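# Hang the power strip on two screws by its keyholes

## Task

Mount the power strip onto the two screws through its keyhole slots, with the narrow end of each slot pointing up, so that it stays hanging level with nothing holding it.

## Robot and tools

Robot: two arms, left_arm and right_arm. Each has a parallel gripper and a wrist camera whose cable counts as part of the hand if it touches anything. Base poses in the scene frame: left_arm at (+0.040, +0.369, 0) m, yaw quat_wxyz (+1.000, 0, 0, +0.008); right_arm at (-0.022, -0.307, 0) m, quat_wxyz (+1.000, 0, 0, -0.022). A two-camera stand is fixed to the floor behind the arms.

Scene frame: origin at table-top height, halfway between the nominal bases; +x points out over the table, +z up, +y toward left_arm. Arm names do not match image sides. Gripper axes: fingers point along +z, and the fingers open and close along y. end_effector_position is the spot between the pads, about 1 cm short of the fingertips.

execute_actions(actions, cameras): actions is a list of actions. Each action is a table of up to 15 rows, one per 1/30 s control step; a short table repeats its last row to fill 15 steps. Every row is a single list of 14 numbers in [-1, 1], both arms always included: left dx, dy, dz, rx, ry, rz, opening, then the same seven for right. dx..rz are an offset, not a pose: they are measured from that arm's Hand target as it stood when the action began, along that Hand target's own axes. Each row counts from that start, not from the row before, but the next action starts from the new Hand target, so repeating an offset moves further. Scale: 1.0 = 0.6 m for dx, dy, dz and 180 degrees for the rotation vector rx, ry, rz. Opening is absolute: +1 fully open (0.094 m), -1 closed. Six zeros re-send the current Hand target; to leave a gripper unchanged, re-send its present opening (a 0 is a real command). Images come back only when actions is empty or cameras names them.

move(target, speed, blend, opening_speed, grip_force, blocking, cameras): drives each gripper along a straight line. target is one 14-number row (same layout, scale and offset meaning as above) or a list of up to 15 such rows; every row in a list is an offset from the same starting Hand targets, not from the previous row. speed: path top speed in m/s, 0.002 to 2.9, default 0.25 (turning up to twice that in rad/s); one value or one per target. blend: corner rounding in metres for lists, default 0 (stop at each point). opening_speed: rate of the commanded opening, per second on the -1..+1 scale, at least 0.2. grip_force: newtons per finger pad, about 10 to 50; it persists until changed, scenes start at full force, and low values close slowly. blocking=false returns after about 0.5 s while the move continues. All paths finish together, last at least 0.5 s and are cut at 10 s. Paths do not avoid obstacles or the other arm. The result adds a move: line with the ending (done, off_target, moving, held, fault) and any limits (paced = pose clipped, held = steps withheld). Done means at rest within 10 mm and 2 degrees.

wait(seconds): 0 to 10 s, arms keep their last commands; a running move continues. stop(): brakes a running move. zoom_image(camera, region): region [x0, y0, x1, y1] in pixels of that camera's latest image, at most 504 by 504. finished_scene(scene): integer 1 or 2, ends the scene irreversibly; the goal must persist without the robot.

Cameras (672x504): cam_head_left, cam_head_right, cam_high, cam_low, cam_left_wrist, cam_right_wrist. Calibration numbers are approximate; fixed cameras may have shifted slightly.

Results: end_effector_position (m) and end_effector_quat_wxyz per gripper in the scene frame, possibly off by a few cm; Hand target, the last commanded pose after clipping, which the next offsets start from; Tool commands; grip_measured (opening on the -1..+1 scale, reads a bit wide when empty, narrower than the part under a full squeeze); grip_effort_nm (gripper motor effort, negative closing); Joint positions (last value = opening in m), joint torques and velocities; step readings of positions for plain action calls. A MOTOR HOT line appears at 75 °C; at 90 °C the arm folds up and idles for the rest of the scene.

Behaviour: orientation commands are clipped to 40 degrees from the current orientation each step. Grippers often stop a few cm short because of friction and load; send another action (even all zeros) or add the missing distance. Joint ranges (rad): waist -2.618..3.054, shoulder 0..3.142, elbow 0..3.142 (straight at 2.901), wrist pitch and yaw -1.571..1.571, wrist roll -2.094..2.094.

Avoid: dropping the strip or letting it fall off the table; releasing it while it moves; fast contacts with the wall, screws or table; pressing the arms or grippers into each other (this can fail the scene); paths passing close to an arm's own base (go around); long stretched holds that heat motors; strain on camera cables. To end a push against something, command the target back behind the gripper.

Each tool is called after "Call:" as name(argument=value, ...) on one line, values as JSON.

## Session

Call:
execute_actions(actions=[])

Scene clock: 0.00 s.
left_arm: end_effector_position=(+0.2559, +0.2065, +0.2671) grip_measured=+1.000 grip_effort_nm=n/a end_effector_quat_wxyz=(+0.577, +0.206, +0.767, -0.191) | right_arm: end_effector_position=(+0.2047, -0.2902, +0.2142) grip_measured=+1.000 grip_effort_nm=n/a end_effector_quat_wxyz=(+0.621, +0.019, +0.763, -0.181)
Joint positions: left_arm=[-0.787 0.522 0.616 -0.362 -0.181 -0.106 0.094] | right_arm=[0.921 0.416 0.363 -0.362 1.153 0.125 0.094]
Joint velocities: within noise
Joint torques (N m): no reading
Heat: left arm: 36 °C; right arm: 39 °C.
Hand target: left_arm +0.2557, +0.2069, +0.2768; +0.586, +0.203, +0.760, -0.195 | right_arm +0.2039, -0.2919, +0.2163; +0.621, +0.022, +0.762, -0.182
Tool commands: left_gripper/opening=+1.0 right_gripper/opening=+1.0

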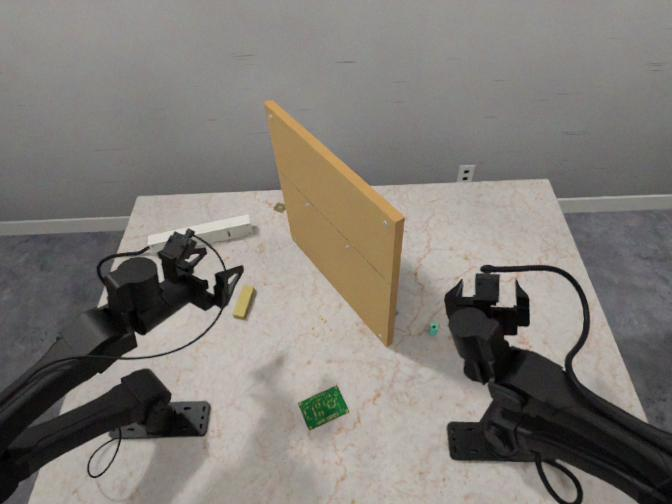

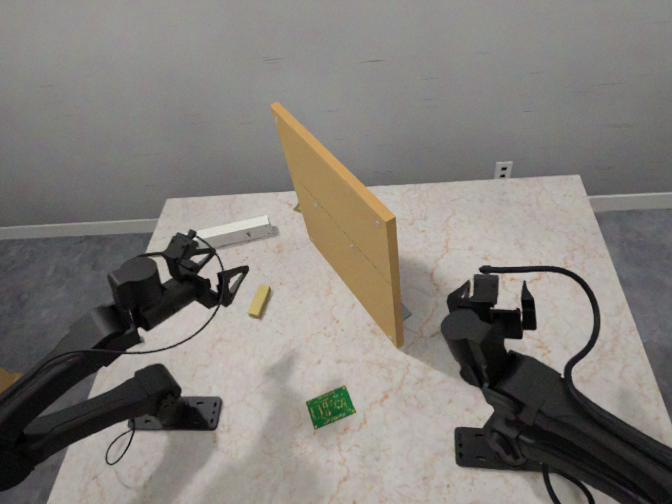

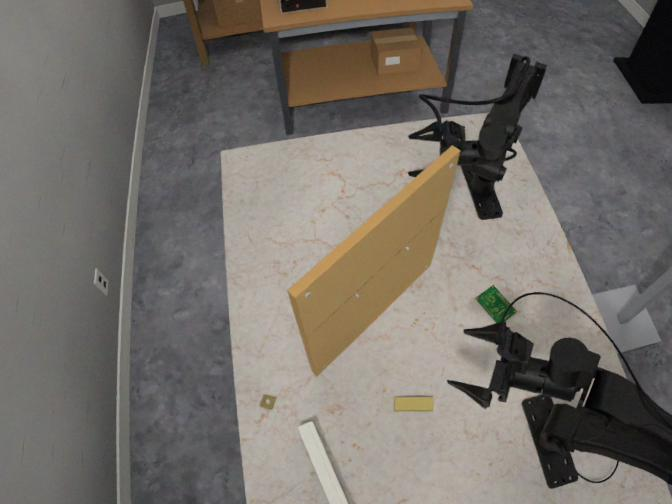

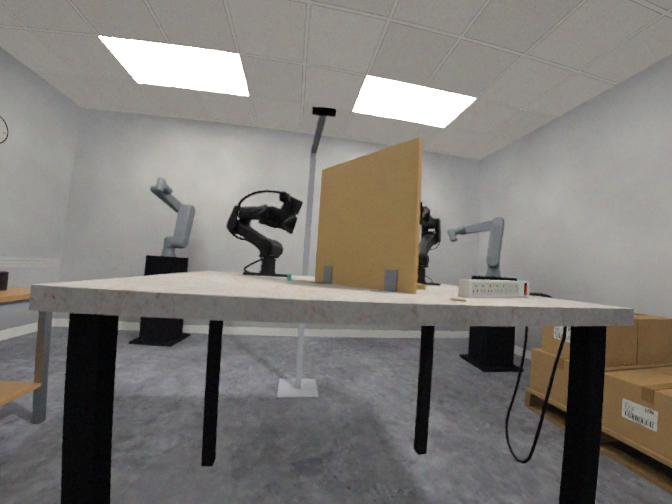

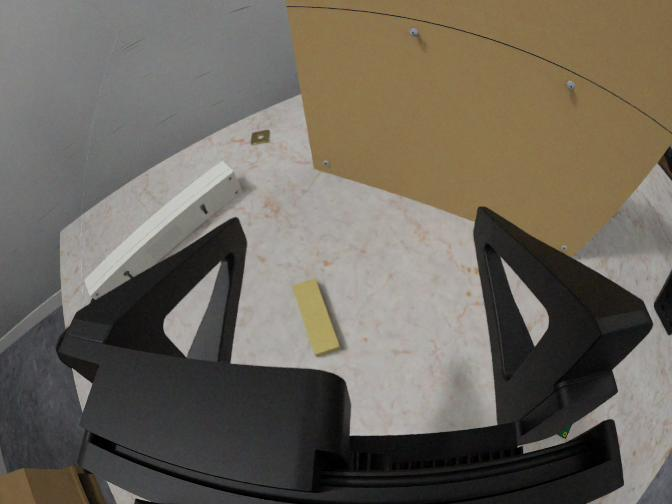

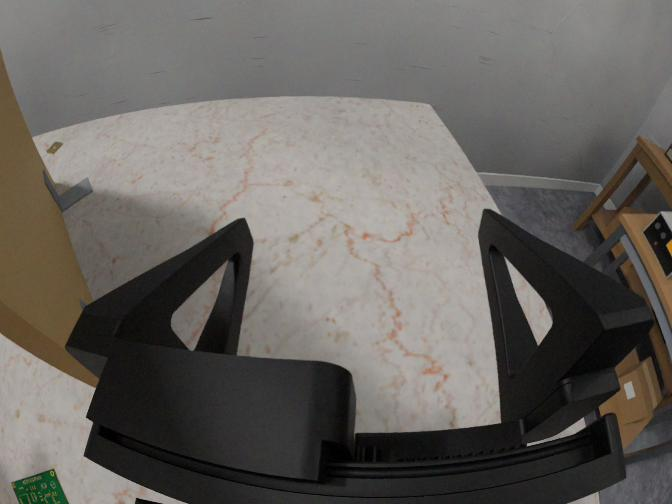

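Call:
zoom_image(camera="cam_left_wrist", region=[60, 120, 280, 310])

Call:
zoom_image(camera="cam_left_wrist", region=[280, 0, 672, 260])

Call:
zoom_image(camera="cam_head_left", region=[130, 180, 300, 310])

Call:
zoom_image(camera="cam_high", region=[250, 140, 480, 500])

Call:
zoom_image(camera="cam_low", region=[380, 250, 580, 340])

Call:
zoom_image(camera="cam_head_left", region=[250, 90, 420, 350])

Scaled by 2.291 from the camera's 672x504 image, which has a finer 960x720 frame.

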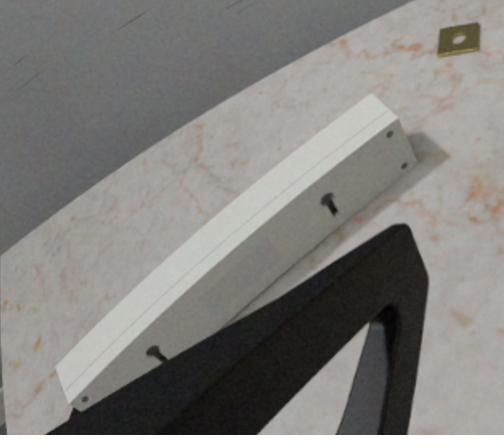

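Scaled by 1.286 from the camera's 672x504 image, which has a finer 960x720 frame.

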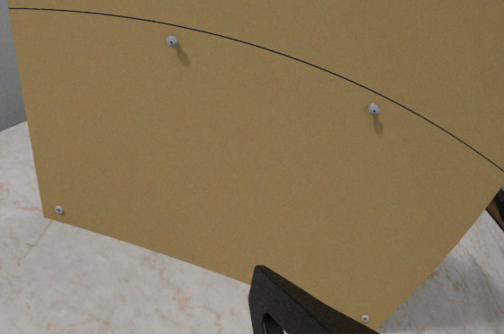

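Scaled by 2.965 from the camera's 672x504 image, which has a finer 960x720 frame.

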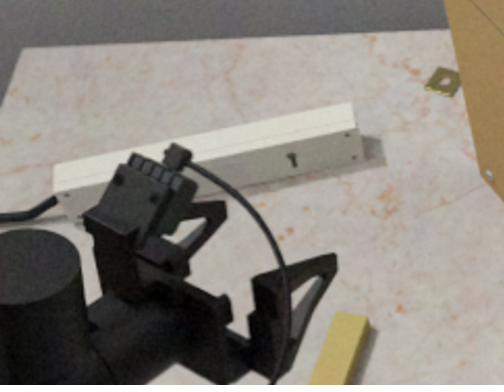

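Scaled by 1.400 from the camera's 672x504 image, which has a finer 960x720 frame.

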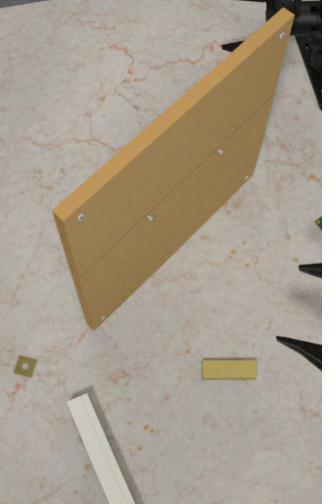

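Scaled by 2.520 from the camera's 672x504 image, which has a finer 960x720 frame.

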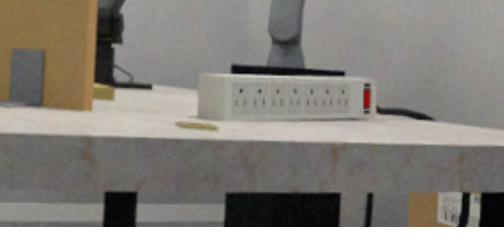

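Scaled by 1.938 from the camera's 672x504 image, which has a finer 960x720 frame.

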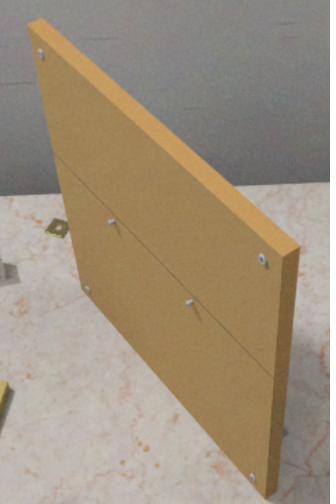

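Call:
move(target=[0.1155,0.461,0.307,0.1445,0.409,0.215,1,0,0,0,0,0,0,1], speed=0.35, cameras=["all"])

Scene clock: 174.87 s.
left_arm: end_effector_position=(+0.5372, +0.3482, +0.1437) grip_measured=+1.000 grip_effort_nm=-0.01 end_effector_quat_wxyz=(+0.078, +0.606, +0.790, +0.051) | right_arm: end_effector_position=(+0.2048, -0.2901, +0.2142) grip_measured=+1.000 grip_effort_nm=-0.02 end_effector_quat_wxyz=(+0.621, +0.019, +0.763, -0.181)
Joint positions: left_arm=[-0.058 2.423 2.58 -1.54 0.007 1.266 0.094] | right_arm=[0.921 0.416 0.363 -0.362 1.153 0.125 0.094]
Joint torques (N m): left_arm=[-0.46 -11.04 6.56 0.52 -0.05 0.06] | right_arm=[-0.02 1.68 8.54 1.27 0.3 -0.02]
Heat: left arm: 37 °C; right arm: 42 °C.
Hand target: left_arm +0.5377, +0.3467, +0.1497; +0.001, +0.614, +0.790, +0.000 | right_arm +0.2038, -0.2919, +0.2164; +0.621, +0.022, +0.762, -0.182
Off the commanded pose: left_arm 0.006 m, 11 deg | right_arm 0.003 m, 0 deg.
joint sent to its limit (left arm) — joint 4 (wrist pitch), lower limit. The joint targets are off in orientation, not in position.
move: off_target (left_arm)
camera_calibration:
cam_left_wrist: T_world_to_cam=[[-0.964366, -0.139249, -0.224961, 0.604423], [-0.257939, 0.684031, 0.682326, -0.205188], [0.0588672, 0.716039, -0.695574, -0.0652158], [0, 0, 0, 1]] pos_world=[0.533798, 0.271217, 0.230615]
cam_right_wrist: T_world_to_cam=[[-0.209022, -0.966759, 0.147265, -0.26315], [-0.793957, 0.0798509, -0.602707, 0.312917], [0.570913, -0.242901, -0.784256, 0.0975402], [0, 0, 0, 1]] pos_world=[0.137751, -0.255697, 0.303846]

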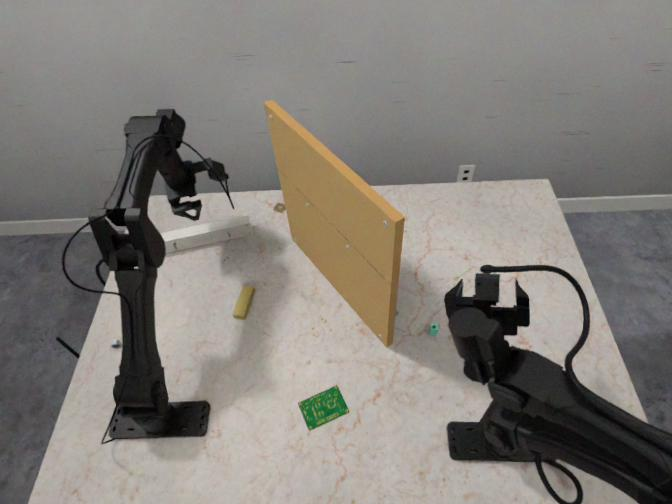

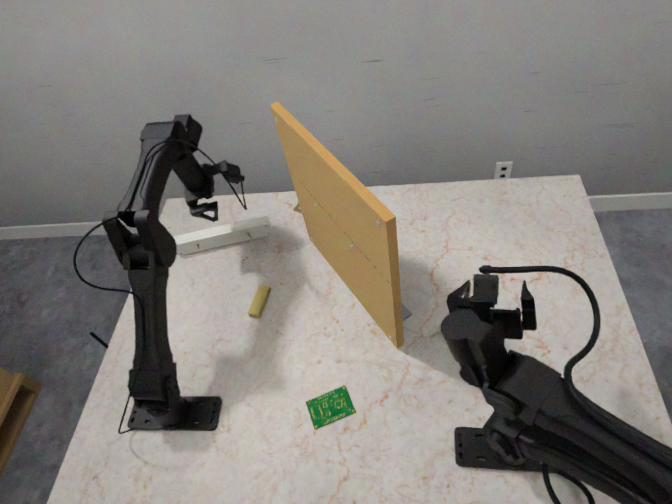

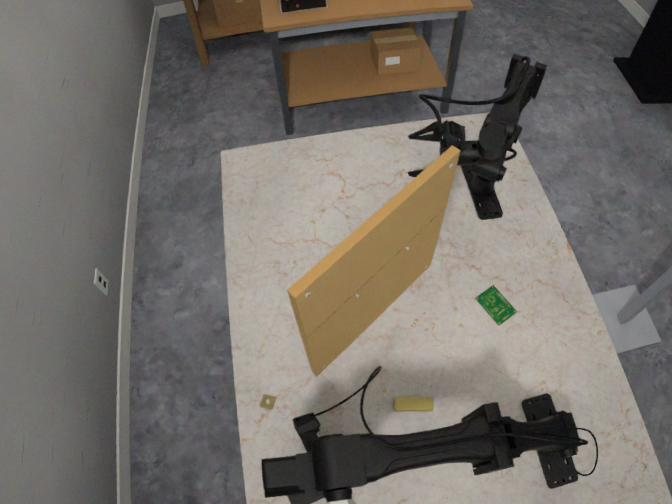

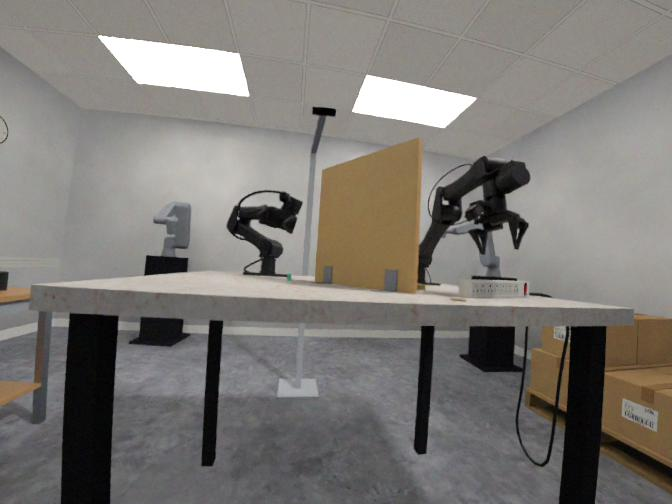

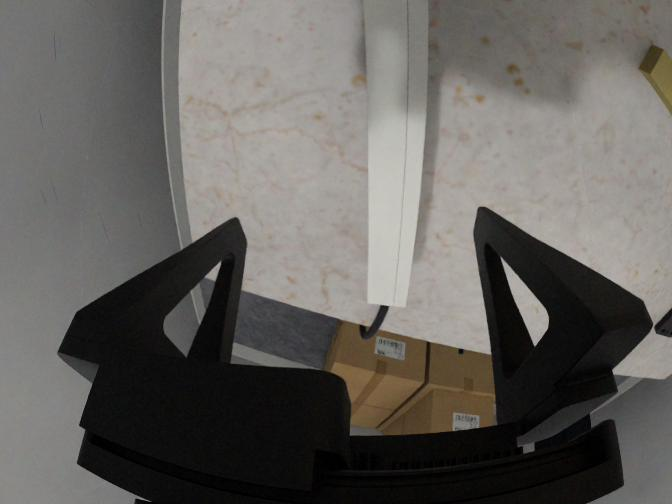

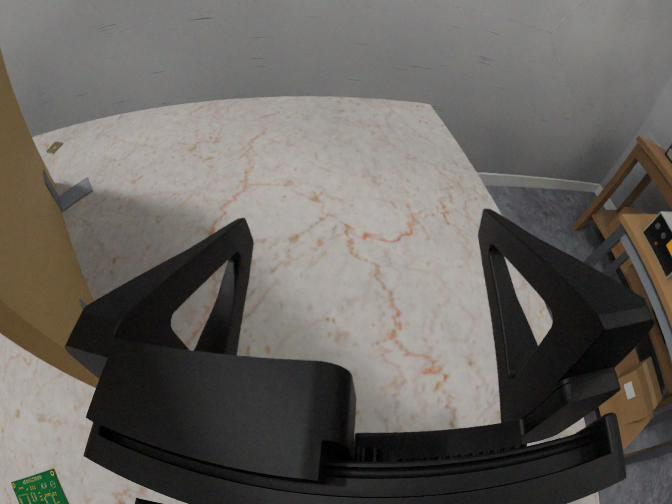

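Call:
move(target=[0,-0.01,0.183,0,0,0,1,0,0,0,0,0,0,1], speed=0.15, cameras=["cam_head_left","cam_left_wrist","cam_low"])

Scene clock: 226.63 s.
left_arm: end_effector_position=(+0.5278, +0.3471, +0.0378) grip_measured=+1.000 grip_effort_nm=-0.01 end_effector_quat_wxyz=(-0.006, +0.610, +0.792, -0.007) | right_arm: end_effector_position=(+0.2048, -0.2901, +0.2142) grip_measured=+1.000 grip_effort_nm=-0.02 end_effector_quat_wxyz=(+0.621, +0.019, +0.763, -0.181)
Joint positions: left_arm=[-0.062 2.572 2.441 -1.457 0.005 1.267 0.094] | right_arm=[0.921 0.416 0.363 -0.362 1.153 0.125 0.094]
Joint torques (N m): left_arm=[-0.57 -12.03 4.86 0.46 -0.05 0.03] | right_arm=[-0.01 1.77 8.47 1.3 0.32 0.05]
Heat: left arm: 37 °C; right arm: 42 °C.
Hand target: left_arm +0.5320, +0.3450, +0.0398; +0.001, +0.614, +0.790, +0.000 | right_arm +0.2038, -0.2919, +0.2164; +0.621, +0.022, +0.762, -0.182
Off the commanded pose: left_arm 0.005 m, 1 deg | right_arm 0.003 m, 0 deg.
move: done
camera_calibration:
cam_left_wrist: T_world_to_cam=[[-0.990643, -0.134008, -0.0258397, 0.575989], [-0.110572, 0.677113, 0.727524, -0.211647], [-0.0799974, 0.723574, -0.685595, -0.0672381], [0, 0, 0, 1]] pos_world=[0.541819, 0.269148, 0.122763]
Images, in order (width x height): cam_head_left 672x504, cam_low 672x504, cam_left_wrist 672x504.

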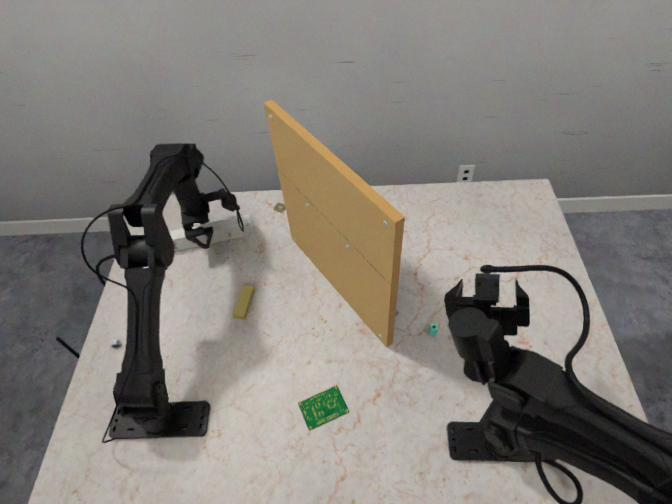

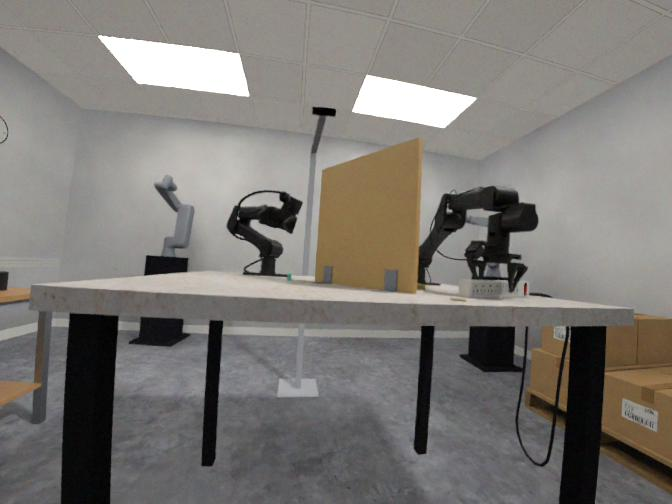

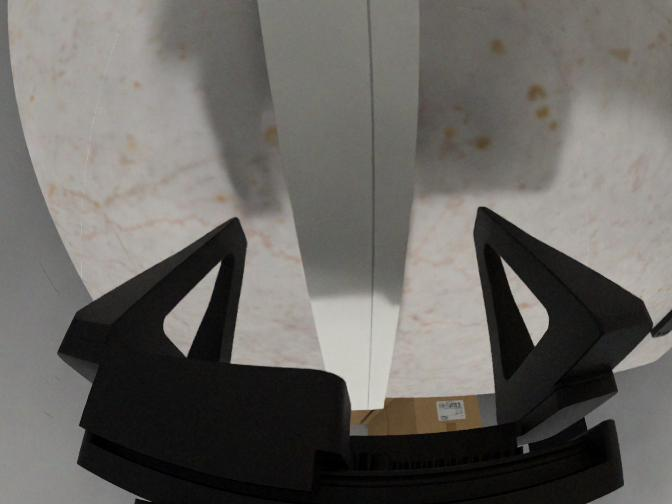

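Call:
move(target=[0,0.006,0,0,0,0,-1,0,0,0,0,0,0,1], opening_speed=1, cameras=["cam_left_wrist"])

Scene clock: 237.97 s.
left_arm: end_effector_position=(+0.5323, +0.3471, +0.0373) grip_measured=-0.297 grip_effort_nm=-1.04 end_effector_quat_wxyz=(-0.002, +0.611, +0.791, -0.004) | right_arm: end_effector_position=(+0.2048, -0.2901, +0.2142) grip_measured=+1.000 grip_effort_nm=-0.02 end_effector_quat_wxyz=(+0.621, +0.019, +0.763, -0.181)
Joint positions: left_arm=[-0.062 2.589 2.47 -1.46 0.004 1.27 0.033] | right_arm=[0.921 0.416 0.363 -0.362 1.153 0.125 0.094]
Joint torques (N m): left_arm=[-0.36 -11.33 6.79 0.24 -0.02 0.02] | right_arm=[0.13 1.83 8.34 1.31 0.27 0.03]
Heat: left arm: 37 °C; right arm: 42 °C.
Hand target: left_arm +0.5356, +0.3459, +0.0399; +0.001, +0.614, +0.790, +0.000 | right_arm +0.2038, -0.2919, +0.2164; +0.621, +0.022, +0.762, -0.182
Off the commanded pose: left_arm 0.004 m, 1 deg | right_arm 0.003 m, 0 deg.
move: done
camera_calibration:
cam_left_wrist: T_world_to_cam=[[-0.990732, -0.130927, -0.0361616, 0.579748], [-0.115991, 0.67697, 0.726814, -0.207907], [-0.0706791, 0.724272, -0.685882, -0.072351], [0, 0, 0, 1]] pos_world=[0.545146, 0.269053, 0.12245]
Images, in order (width x height): cam_left_wrist 672x504.

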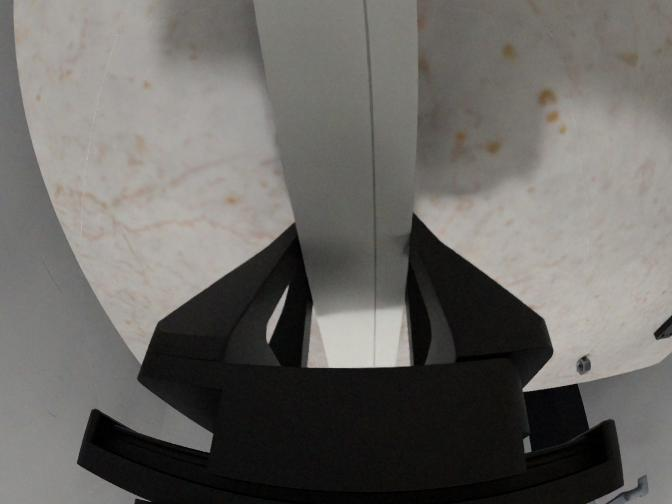

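Call:
move(target=[[0,0,-0.12,0,0,0,-1,0,0,0,0,0,0,1],[0,-0.06,-0.12,-0.306,0,0,-1,0,0,0,0,0,0,1]], blend=[0.03,0], speed=0.2, cameras=["cam_head_left","cam_left_wrist","cam_low","cam_high"])

Scene clock: 256.37 s.
left_arm: end_effector_position=(+0.4890, +0.3339, +0.0828) grip_measured=-0.300 grip_effort_nm=-1.04 end_effector_quat_wxyz=(+0.257, +0.562, +0.715, +0.327) | right_arm: end_effector_position=(+0.2048, -0.2901, +0.2142) grip_measured=+1.000 grip_effort_nm=-0.02 end_effector_quat_wxyz=(+0.621, +0.019, +0.763, -0.181)
Joint positions: left_arm=[-0.23 1.712 0.928 0.019 -0.336 1.263 0.033] | right_arm=[0.921 0.416 0.363 -0.362 1.153 0.125 0.094]
Joint torques (N m): left_arm=[-0.4 -9.59 5.15 2.38 -0.61 0.2] | right_arm=[0.1 1.72 8.43 1.33 0.31 0]
Heat: left arm: 38 °C; right arm: 42 °C.
Hand target: left_arm +0.5006, +0.3372, +0.1119; +0.284, +0.544, +0.700, +0.365 | right_arm +0.2038, -0.2919, +0.2164; +0.621, +0.022, +0.762, -0.182
Off the commanded pose: left_arm 0.031 m, 6 deg | right_arm 0.003 m, 0 deg.
move: off_target (left_arm)
camera_calibration:
cam_left_wrist: T_world_to_cam=[[-0.626214, -0.0258687, -0.779222, 0.384964], [-0.66387, 0.541764, 0.515527, 0.093513], [0.408819, 0.840132, -0.356434, -0.335146], [0, 0, 0, 1]] pos_world=[0.440164, 0.240864, 0.132306]
Images, in order (width x height): cam_head_left 672x504, cam_high 672x504, cam_low 672x504, cam_left_wrist 672x504.

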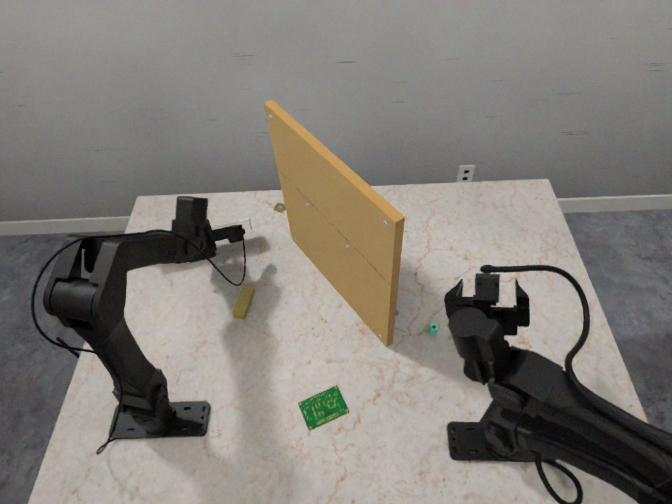

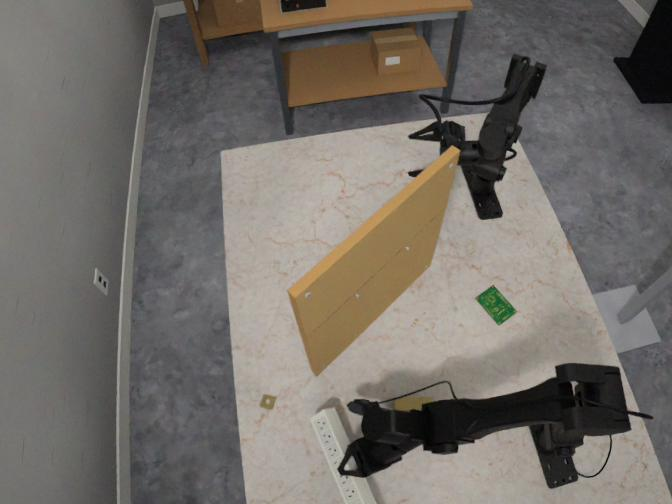

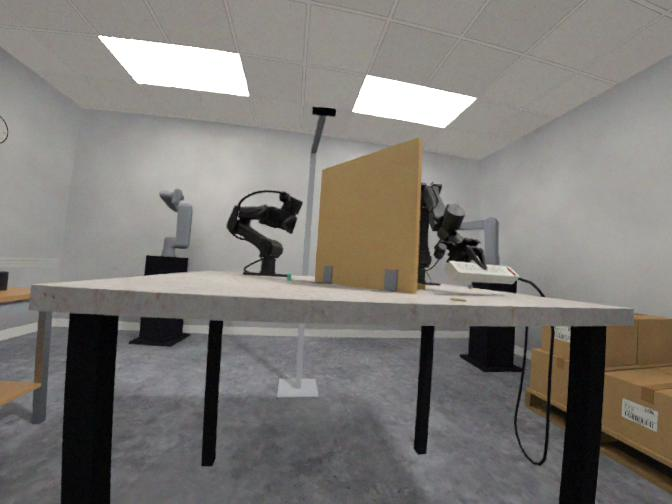

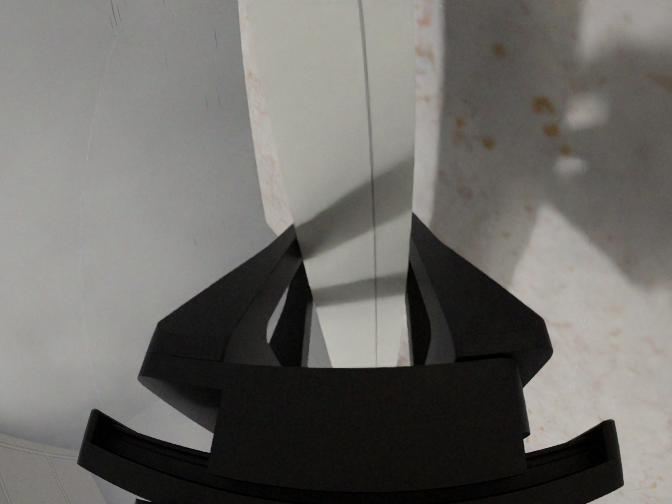

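Call:
move(target=[0,-0.062,0.043,-0.03,0,0,-1,0,0,0,0,0,0,1], speed=0.06, cameras=["cam_head_left","cam_left_wrist","cam_low"])

Call:
zoom_image(camera="cam_low", region=[400, 200, 560, 320])

Call:
zoom_image(camera="cam_head_left", region=[120, 160, 300, 300])

Scene clock: 271.20 s.
left_arm: end_effector_position=(+0.4910, +0.3365, +0.0518) grip_measured=-0.300 grip_effort_nm=-1.04 end_effector_quat_wxyz=(+0.292, +0.543, +0.694, +0.372) | right_arm: end_effector_position=(+0.2048, -0.2901, +0.2142) grip_measured=+1.000 grip_effort_nm=-0.02 end_effector_quat_wxyz=(+0.621, +0.019, +0.763, -0.181)
Joint positions: left_arm=[-0.241 1.806 0.761 0.408 -0.383 1.298 0.033] | right_arm=[0.921 0.416 0.363 -0.362 1.153 0.125 0.094]
Joint torques (N m): left_arm=[-0.5 -6.63 4.59 2.61 -0.45 0.17] | right_arm=[0.17 1.73 8.28 1.31 0.29 0.04]
Heat: left arm: 38 °C; right arm: 42 °C.
Hand target: left_arm +0.5004, +0.3371, +0.0665; +0.310, +0.530, +0.682, +0.397 | right_arm +0.2038, -0.2919, +0.2164; +0.621, +0.022, +0.762, -0.182
Off the commanded pose: left_arm 0.018 m, 4 deg | right_arm 0.003 m, 0 deg.
move: off_target (left_arm)
camera_calibration:
cam_left_wrist: T_world_to_cam=[[-0.52507, -0.00438235, -0.851048, 0.308991], [-0.725248, 0.52556, 0.44475, 0.148643], [0.445327, 0.850746, -0.279134, -0.374723], [0, 0, 0, 1]] pos_world=[0.43692, 0.242027, 0.0922592]
Images, in order (width x height): cam_head_left 672x504, cam_low 672x504, cam_left_wrist 672x504.

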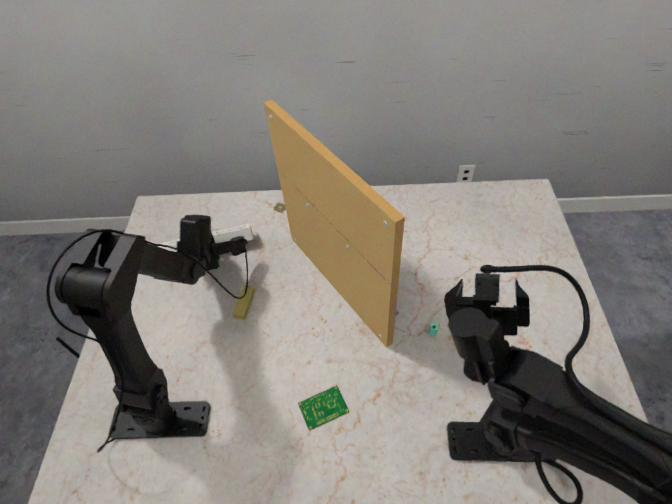

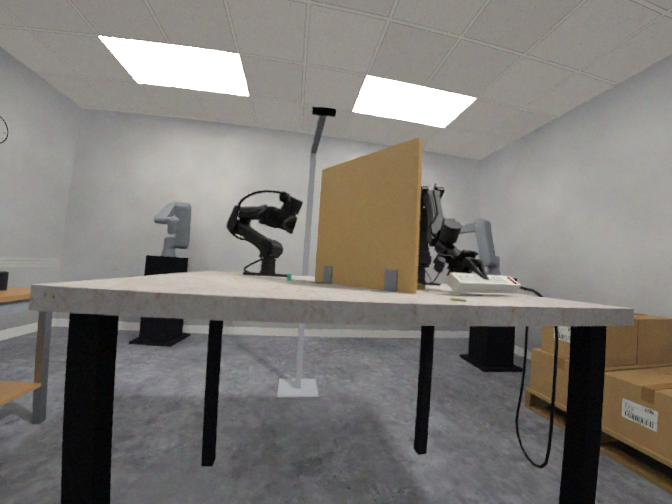

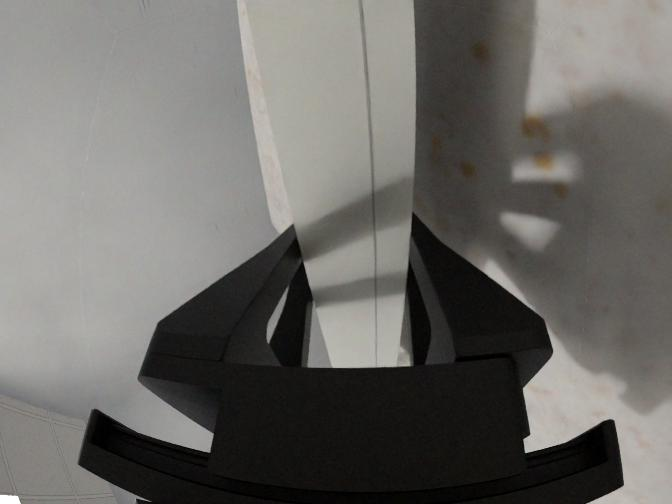

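Scaled by 3.150 from the camera's 672x504 image, which has a finer 960x720 frame.

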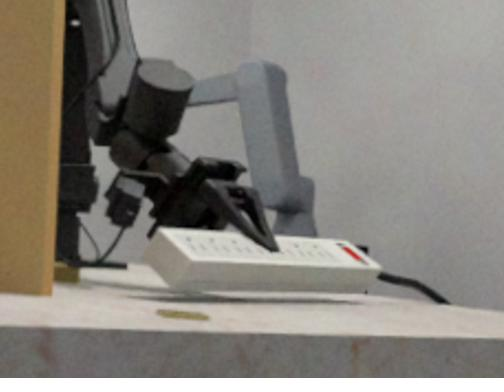

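Scaled by 2.800 from the camera's 672x504 image, which has a finer 960x720 frame.

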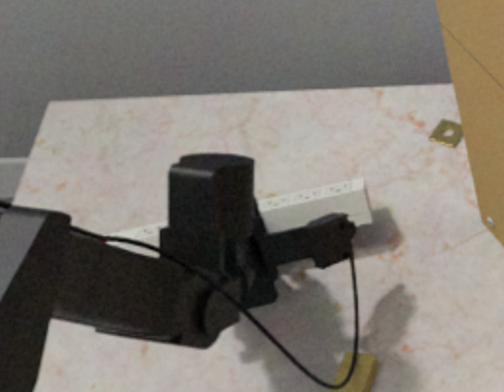

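Call:
move(target=[0,-0.026,0.015,0,0,0,-1,0,0,0,0,0,0,1], speed=0.04, cameras=["cam_low"])

Call:
zoom_image(camera="cam_low", region=[420, 240, 560, 320])

Scene clock: 279.13 s.
left_arm: end_effector_position=(+0.4964, +0.3375, +0.0418) grip_measured=-0.300 grip_effort_nm=-1.04 end_effector_quat_wxyz=(+0.300, +0.536, +0.690, +0.384) | right_arm: end_effector_position=(+0.2048, -0.2901, +0.2142) grip_measured=+1.000 grip_effort_nm=-0.02 end_effector_quat_wxyz=(+0.621, +0.019, +0.763, -0.181)
Joint positions: left_arm=[-0.241 1.867 0.747 0.513 -0.396 1.307 0.033] | right_arm=[0.921 0.416 0.363 -0.362 1.153 0.125 0.094]
Joint torques (N m): left_arm=[-0.44 -6.64 3.89 2.39 -0.29 0.09] | right_arm=[-0.03 1.74 8.4 1.28 0.3 0.02]
Heat: left arm: 37 °C; right arm: 42 °C.
Hand target: left_arm +0.5007, +0.3370, +0.0486; +0.310, +0.530, +0.682, +0.397 | right_arm +0.2038, -0.2919, +0.2164; +0.621, +0.022, +0.762, -0.182
Off the commanded pose: left_arm 0.008 m, 2 deg | right_arm 0.003 m, 0 deg.
move: done
Images, in order (width x height): cam_low 672x504.

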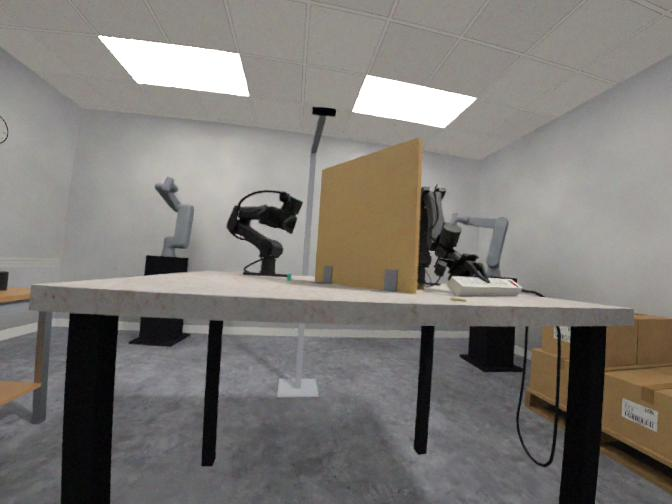

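Scaled by 3.600 from the camera's 672x504 image, which has a finer 960x720 frame.

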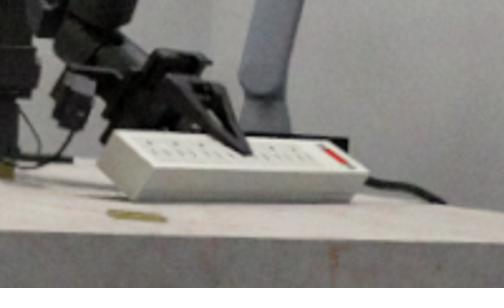

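Call:
move(target=[0,-0.009,0.005,-0.04,0,0,-1,0,0,0,0,0,0,1], speed=0.04, cameras=["cam_low","cam_high"])

Call:
zoom_image(camera="cam_low", region=[420, 240, 560, 320])

Scene clock: 288.27 s.
left_arm: end_effector_position=(+0.4996, +0.3387, +0.0392) grip_measured=-0.300 grip_effort_nm=-1.04 end_effector_quat_wxyz=(+0.337, +0.511, +0.663, +0.431) | right_arm: end_effector_position=(+0.2048, -0.2901, +0.2142) grip_measured=+1.000 grip_effort_nm=-0.02 end_effector_quat_wxyz=(+0.621, +0.019, +0.763, -0.181)
Joint positions: left_arm=[-0.254 1.964 0.667 0.837 -0.443 1.354 0.033] | right_arm=[0.921 0.416 0.363 -0.362 1.153 0.125 0.094]
Joint torques (N m): left_arm=[-0.61 -6.49 3.15 2.35 -0.21 0.12] | right_arm=[0.08 1.72 8.36 1.32 0.31 0.02]
Heat: left arm: 37 °C; right arm: 42 °C.
Hand target: left_arm +0.5006, +0.3370, +0.0424; +0.342, +0.509, +0.656, +0.439 | right_arm +0.2038, -0.2919, +0.2164; +0.621, +0.022, +0.762, -0.182
Off the commanded pose: left_arm 0.004 m, 1 deg | right_arm 0.003 m, 0 deg.
move: done
Images, in order (width x height): cam_high 672x504, cam_low 672x504.

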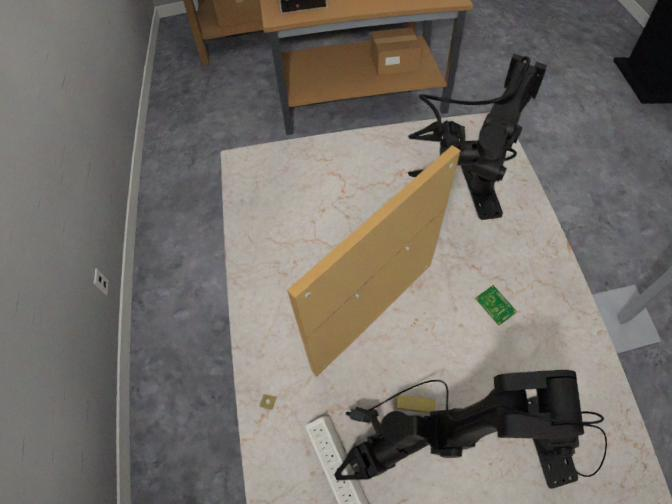

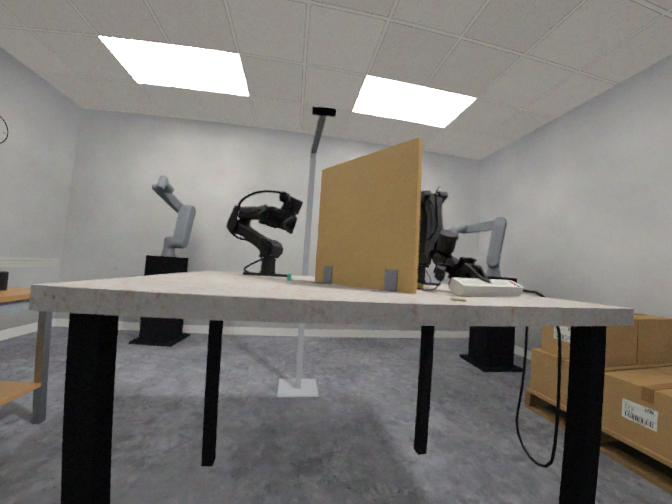

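Scaled by 3.600 from the camera's 672x504 image, which has a finer 960x720 frame.

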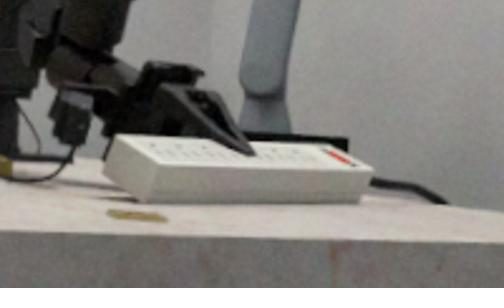

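Call:
move(target=[[0,0,0,0,0,0,-0.1,0,0,0,0,0,0,1],[0,0,-0.1,0,0,0,-0.1,0,0,0,0,0,0,1]], speed=[0.05,0.04], opening_speed=0.3, cameras=["cam_low","cam_head_left"])

Call:
zoom_image(camera="cam_low", region=[420, 240, 560, 320])

Scene clock: 303.80 s.
left_arm: end_effector_position=(+0.4489, +0.3222, +0.0587) grip_measured=-0.102 grip_effort_nm=0.11 end_effector_quat_wxyz=(+0.339, +0.518, +0.654, +0.436) | right_arm: end_effector_position=(+0.2048, -0.2901, +0.2142) grip_measured=+1.000 grip_effort_nm=-0.02 end_effector_quat_wxyz=(+0.621, +0.019, +0.763, -0.181)
Joint positions: left_arm=[-0.357 1.764 0.49 0.805 -0.53 1.33 0.042] | right_arm=[0.921 0.416 0.363 -0.362 1.153 0.125 0.094]
Joint torques (N m): left_arm=[-0.43 -7.56 3.18 1.86 -0.24 -0.13] | right_arm=[-0.14 1.65 8.34 1.34 0.29 0]
Heat: left arm: 36 °C; right arm: 42 °C.
Hand target: left_arm +0.4468, +0.3234, +0.0651; +0.342, +0.509, +0.656, +0.439 | right_arm +0.2038, -0.2919, +0.2164; +0.621, +0.022, +0.762, -0.182
Off the commanded pose: left_arm 0.007 m, 1 deg | right_arm 0.003 m, 0 deg.
move: done
Images, in order (width x height): cam_head_left 672x504, cam_low 672x504.

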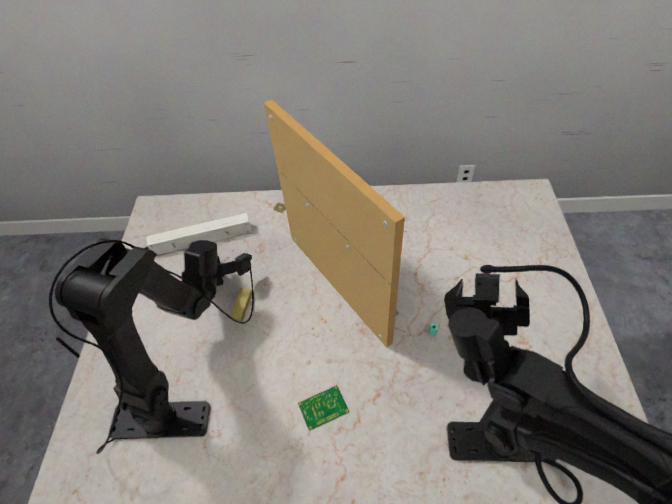

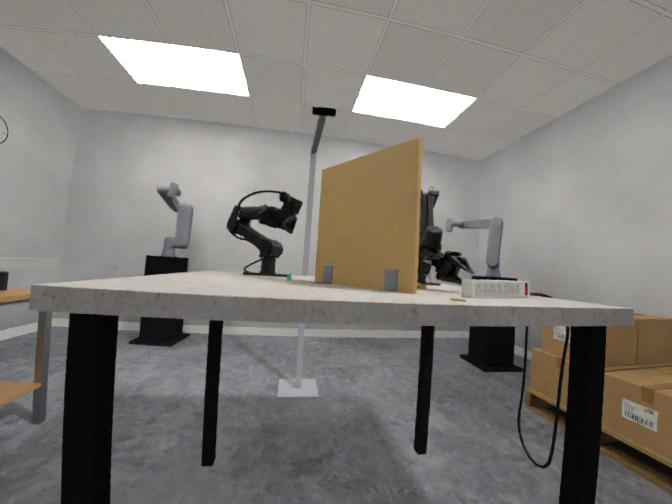

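Scaled by 3.600 from the camera's 672x504 image, which has a finer 960x720 frame.

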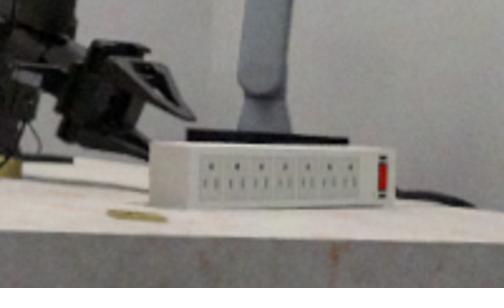

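Call:
move(target=[[0,0.185,-0.075,0.15,0,0,0.3,0,0,0,0,0,0,1],[0,0.204,0.081,0.376,0,0,1,0,0,0,0,0,0,1]], speed=0.2, blend=[0.03,0], cameras=["cam_left_wrist","cam_head_left"])

Scene clock: 346.23 s.
left_arm: end_effector_position=(+0.5346, +0.3480, +0.1562) grip_measured=+0.998 grip_effort_nm=0.12 end_effector_quat_wxyz=(+0.080, +0.609, +0.786, +0.067) | right_arm: end_effector_position=(+0.2048, -0.2901, +0.2142) grip_measured=+1.000 grip_effort_nm=-0.02 end_effector_quat_wxyz=(+0.621, +0.019, +0.763, -0.181)
Joint positions: left_arm=[-0.068 2.39 2.569 -1.54 -0.018 1.268 0.094] | right_arm=[0.921 0.416 0.363 -0.362 1.153 0.125 0.094]
Joint torques (N m): left_arm=[0.2 -10.43 6.57 0.58 0.18 0.05] | right_arm=[0.03 1.85 8.34 1.3 0.29 0.02]
Heat: left arm: 36 °C; right arm: 42 °C.
Hand target: left_arm +0.5354, +0.3461, +0.1600; +0.001, +0.614, +0.790, +0.000 | right_arm +0.2038, -0.2919, +0.2164; +0.621, +0.022, +0.762, -0.182
Off the commanded pose: left_arm 0.004 m, 12 deg | right_arm 0.003 m, 0 deg.
joint sent to its limit (left arm) — joint 4 (wrist pitch), lower limit. The joint targets are off in orientation, not in position.
move: off_target (left_arm); target 2's new opening was sent with left_arm's hand 0.004 m and 12 deg from that target
camera_calibration:
cam_left_wrist: T_world_to_cam=[[-0.959774, -0.127329, -0.250242, 0.602083], [-0.269365, 0.669038, 0.692698, -0.204558], [0.079221, 0.73224, -0.676424, -0.075745], [0, 0, 0, 1]] pos_world=[0.528764, 0.268983, 0.241128]
Images, in order (width x height): cam_head_left 672x504, cam_left_wrist 672x504.

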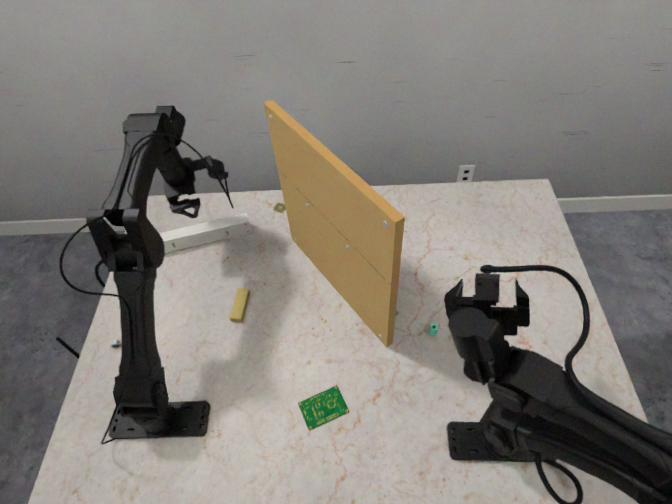

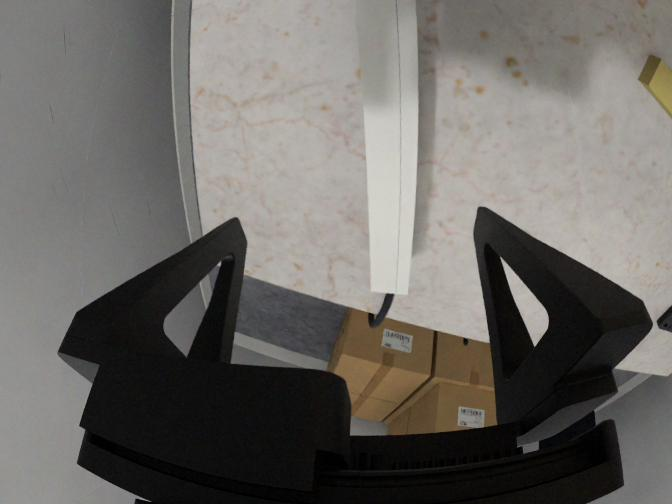

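Call:
move(target=[[0,0.004,0.197,0,0,0,1,0,0,0,0,0,0,1],[0,0.004,0.197,0,0,0,-1,0,0,0,0,0,0,1]], speed=0.12, opening_speed=1.2)

Call:
move(target=[[0,0,-0.12,0,0,0,-1,0,0,0,0,0,0,1],[0,-0.06,-0.08,-0.365,0,0,-1,0,0,0,0,0,0,1]], speed=0.2, blend=[0.03,0], cameras=["cam_low"])

Call:
zoom_image(camera="cam_low", region=[420, 220, 560, 320])

Scene clock: 360.00 s.
left_arm: end_effector_position=(+0.5315, +0.3481, +0.0342) grip_measured=-0.299 grip_effort_nm=-1.04 end_effector_quat_wxyz=(-0.016, +0.613, +0.790, -0.001) | right_arm: end_effector_position=(+0.2048, -0.2901, +0.2142) grip_measured=+1.000 grip_effort_nm=-0.02 end_effector_quat_wxyz=(+0.621, +0.019, +0.763, -0.181)
Joint positions: left_arm=[-0.068 2.624 2.525 -1.499 -0.017 1.269 0.033] | right_arm=[0.921 0.416 0.363 -0.362 1.153 0.125 0.094]
Joint torques (N m): left_arm=[0.35 -12.38 6.64 0.3 0.18 0.03] | right_arm=[-0.08 1.84 8.27 1.29 0.33 0.02]
Heat: left arm: 37 °C; right arm: 42 °C.
Hand target: left_arm +0.5377, +0.3465, +0.0417; +0.001, +0.614, +0.790, +0.000 | right_arm +0.2038, -0.2919, +0.2164; +0.621, +0.022, +0.762, -0.182
Off the commanded pose: left_arm 0.010 m, 2 deg | right_arm 0.003 m, 0 deg.
move: done

Scene clock: 364.27 s.
left_arm: end_effector_position=(+0.4935, +0.3348, +0.0706) grip_measured=-0.299 grip_effort_nm=-1.04 end_effector_quat_wxyz=(+0.317, +0.532, +0.677, +0.397) | right_arm: end_effector_position=(+0.2048, -0.2901, +0.2142) grip_measured=+1.000 grip_effort_nm=-0.02 end_effector_quat_wxyz=(+0.621, +0.019, +0.763, -0.181)
Joint positions: left_arm=[-0.251 1.777 0.729 0.494 -0.404 1.326 0.033] | right_arm=[0.921 0.416 0.363 -0.362 1.153 0.125 0.094]
Joint torques (N m): left_arm=[-0.35 -6.87 4.71 2.68 -0.53 0.23] | right_arm=[-0.08 1.76 8.38 1.29 0.28 -0.01]
Heat: left arm: 37 °C; right arm: 42 °C.
Hand target: left_arm +0.5028, +0.3377, +0.0896; +0.333, +0.515, +0.664, +0.428 | right_arm +0.2038, -0.2919, +0.2164; +0.621, +0.022, +0.762, -0.182
Off the commanded pose: left_arm 0.021 m, 5 deg | right_arm 0.003 m, 0 deg.
move: off_target (left_arm)
Images, in order (width x height): cam_low 672x504.

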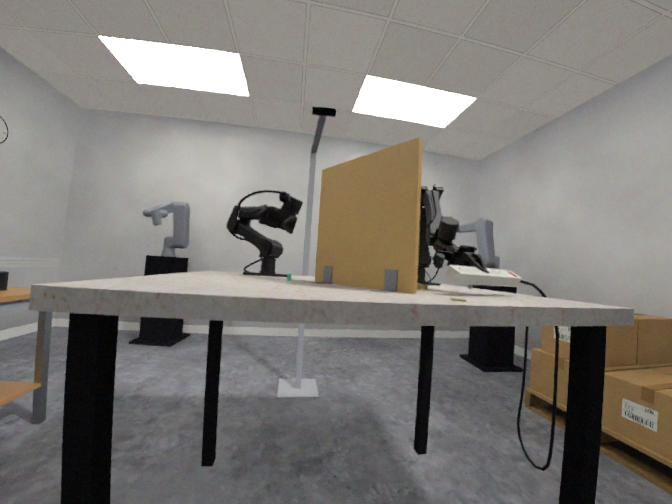

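Scaled by 3.600 from the camera's 672x504 image, which has a finer 960x720 frame.

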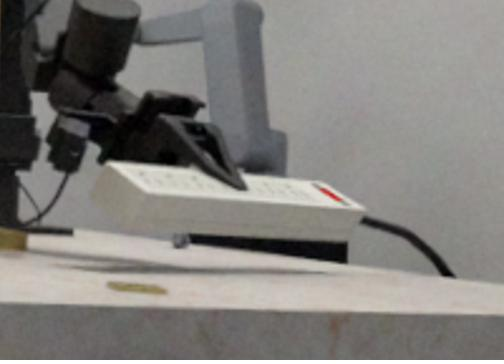

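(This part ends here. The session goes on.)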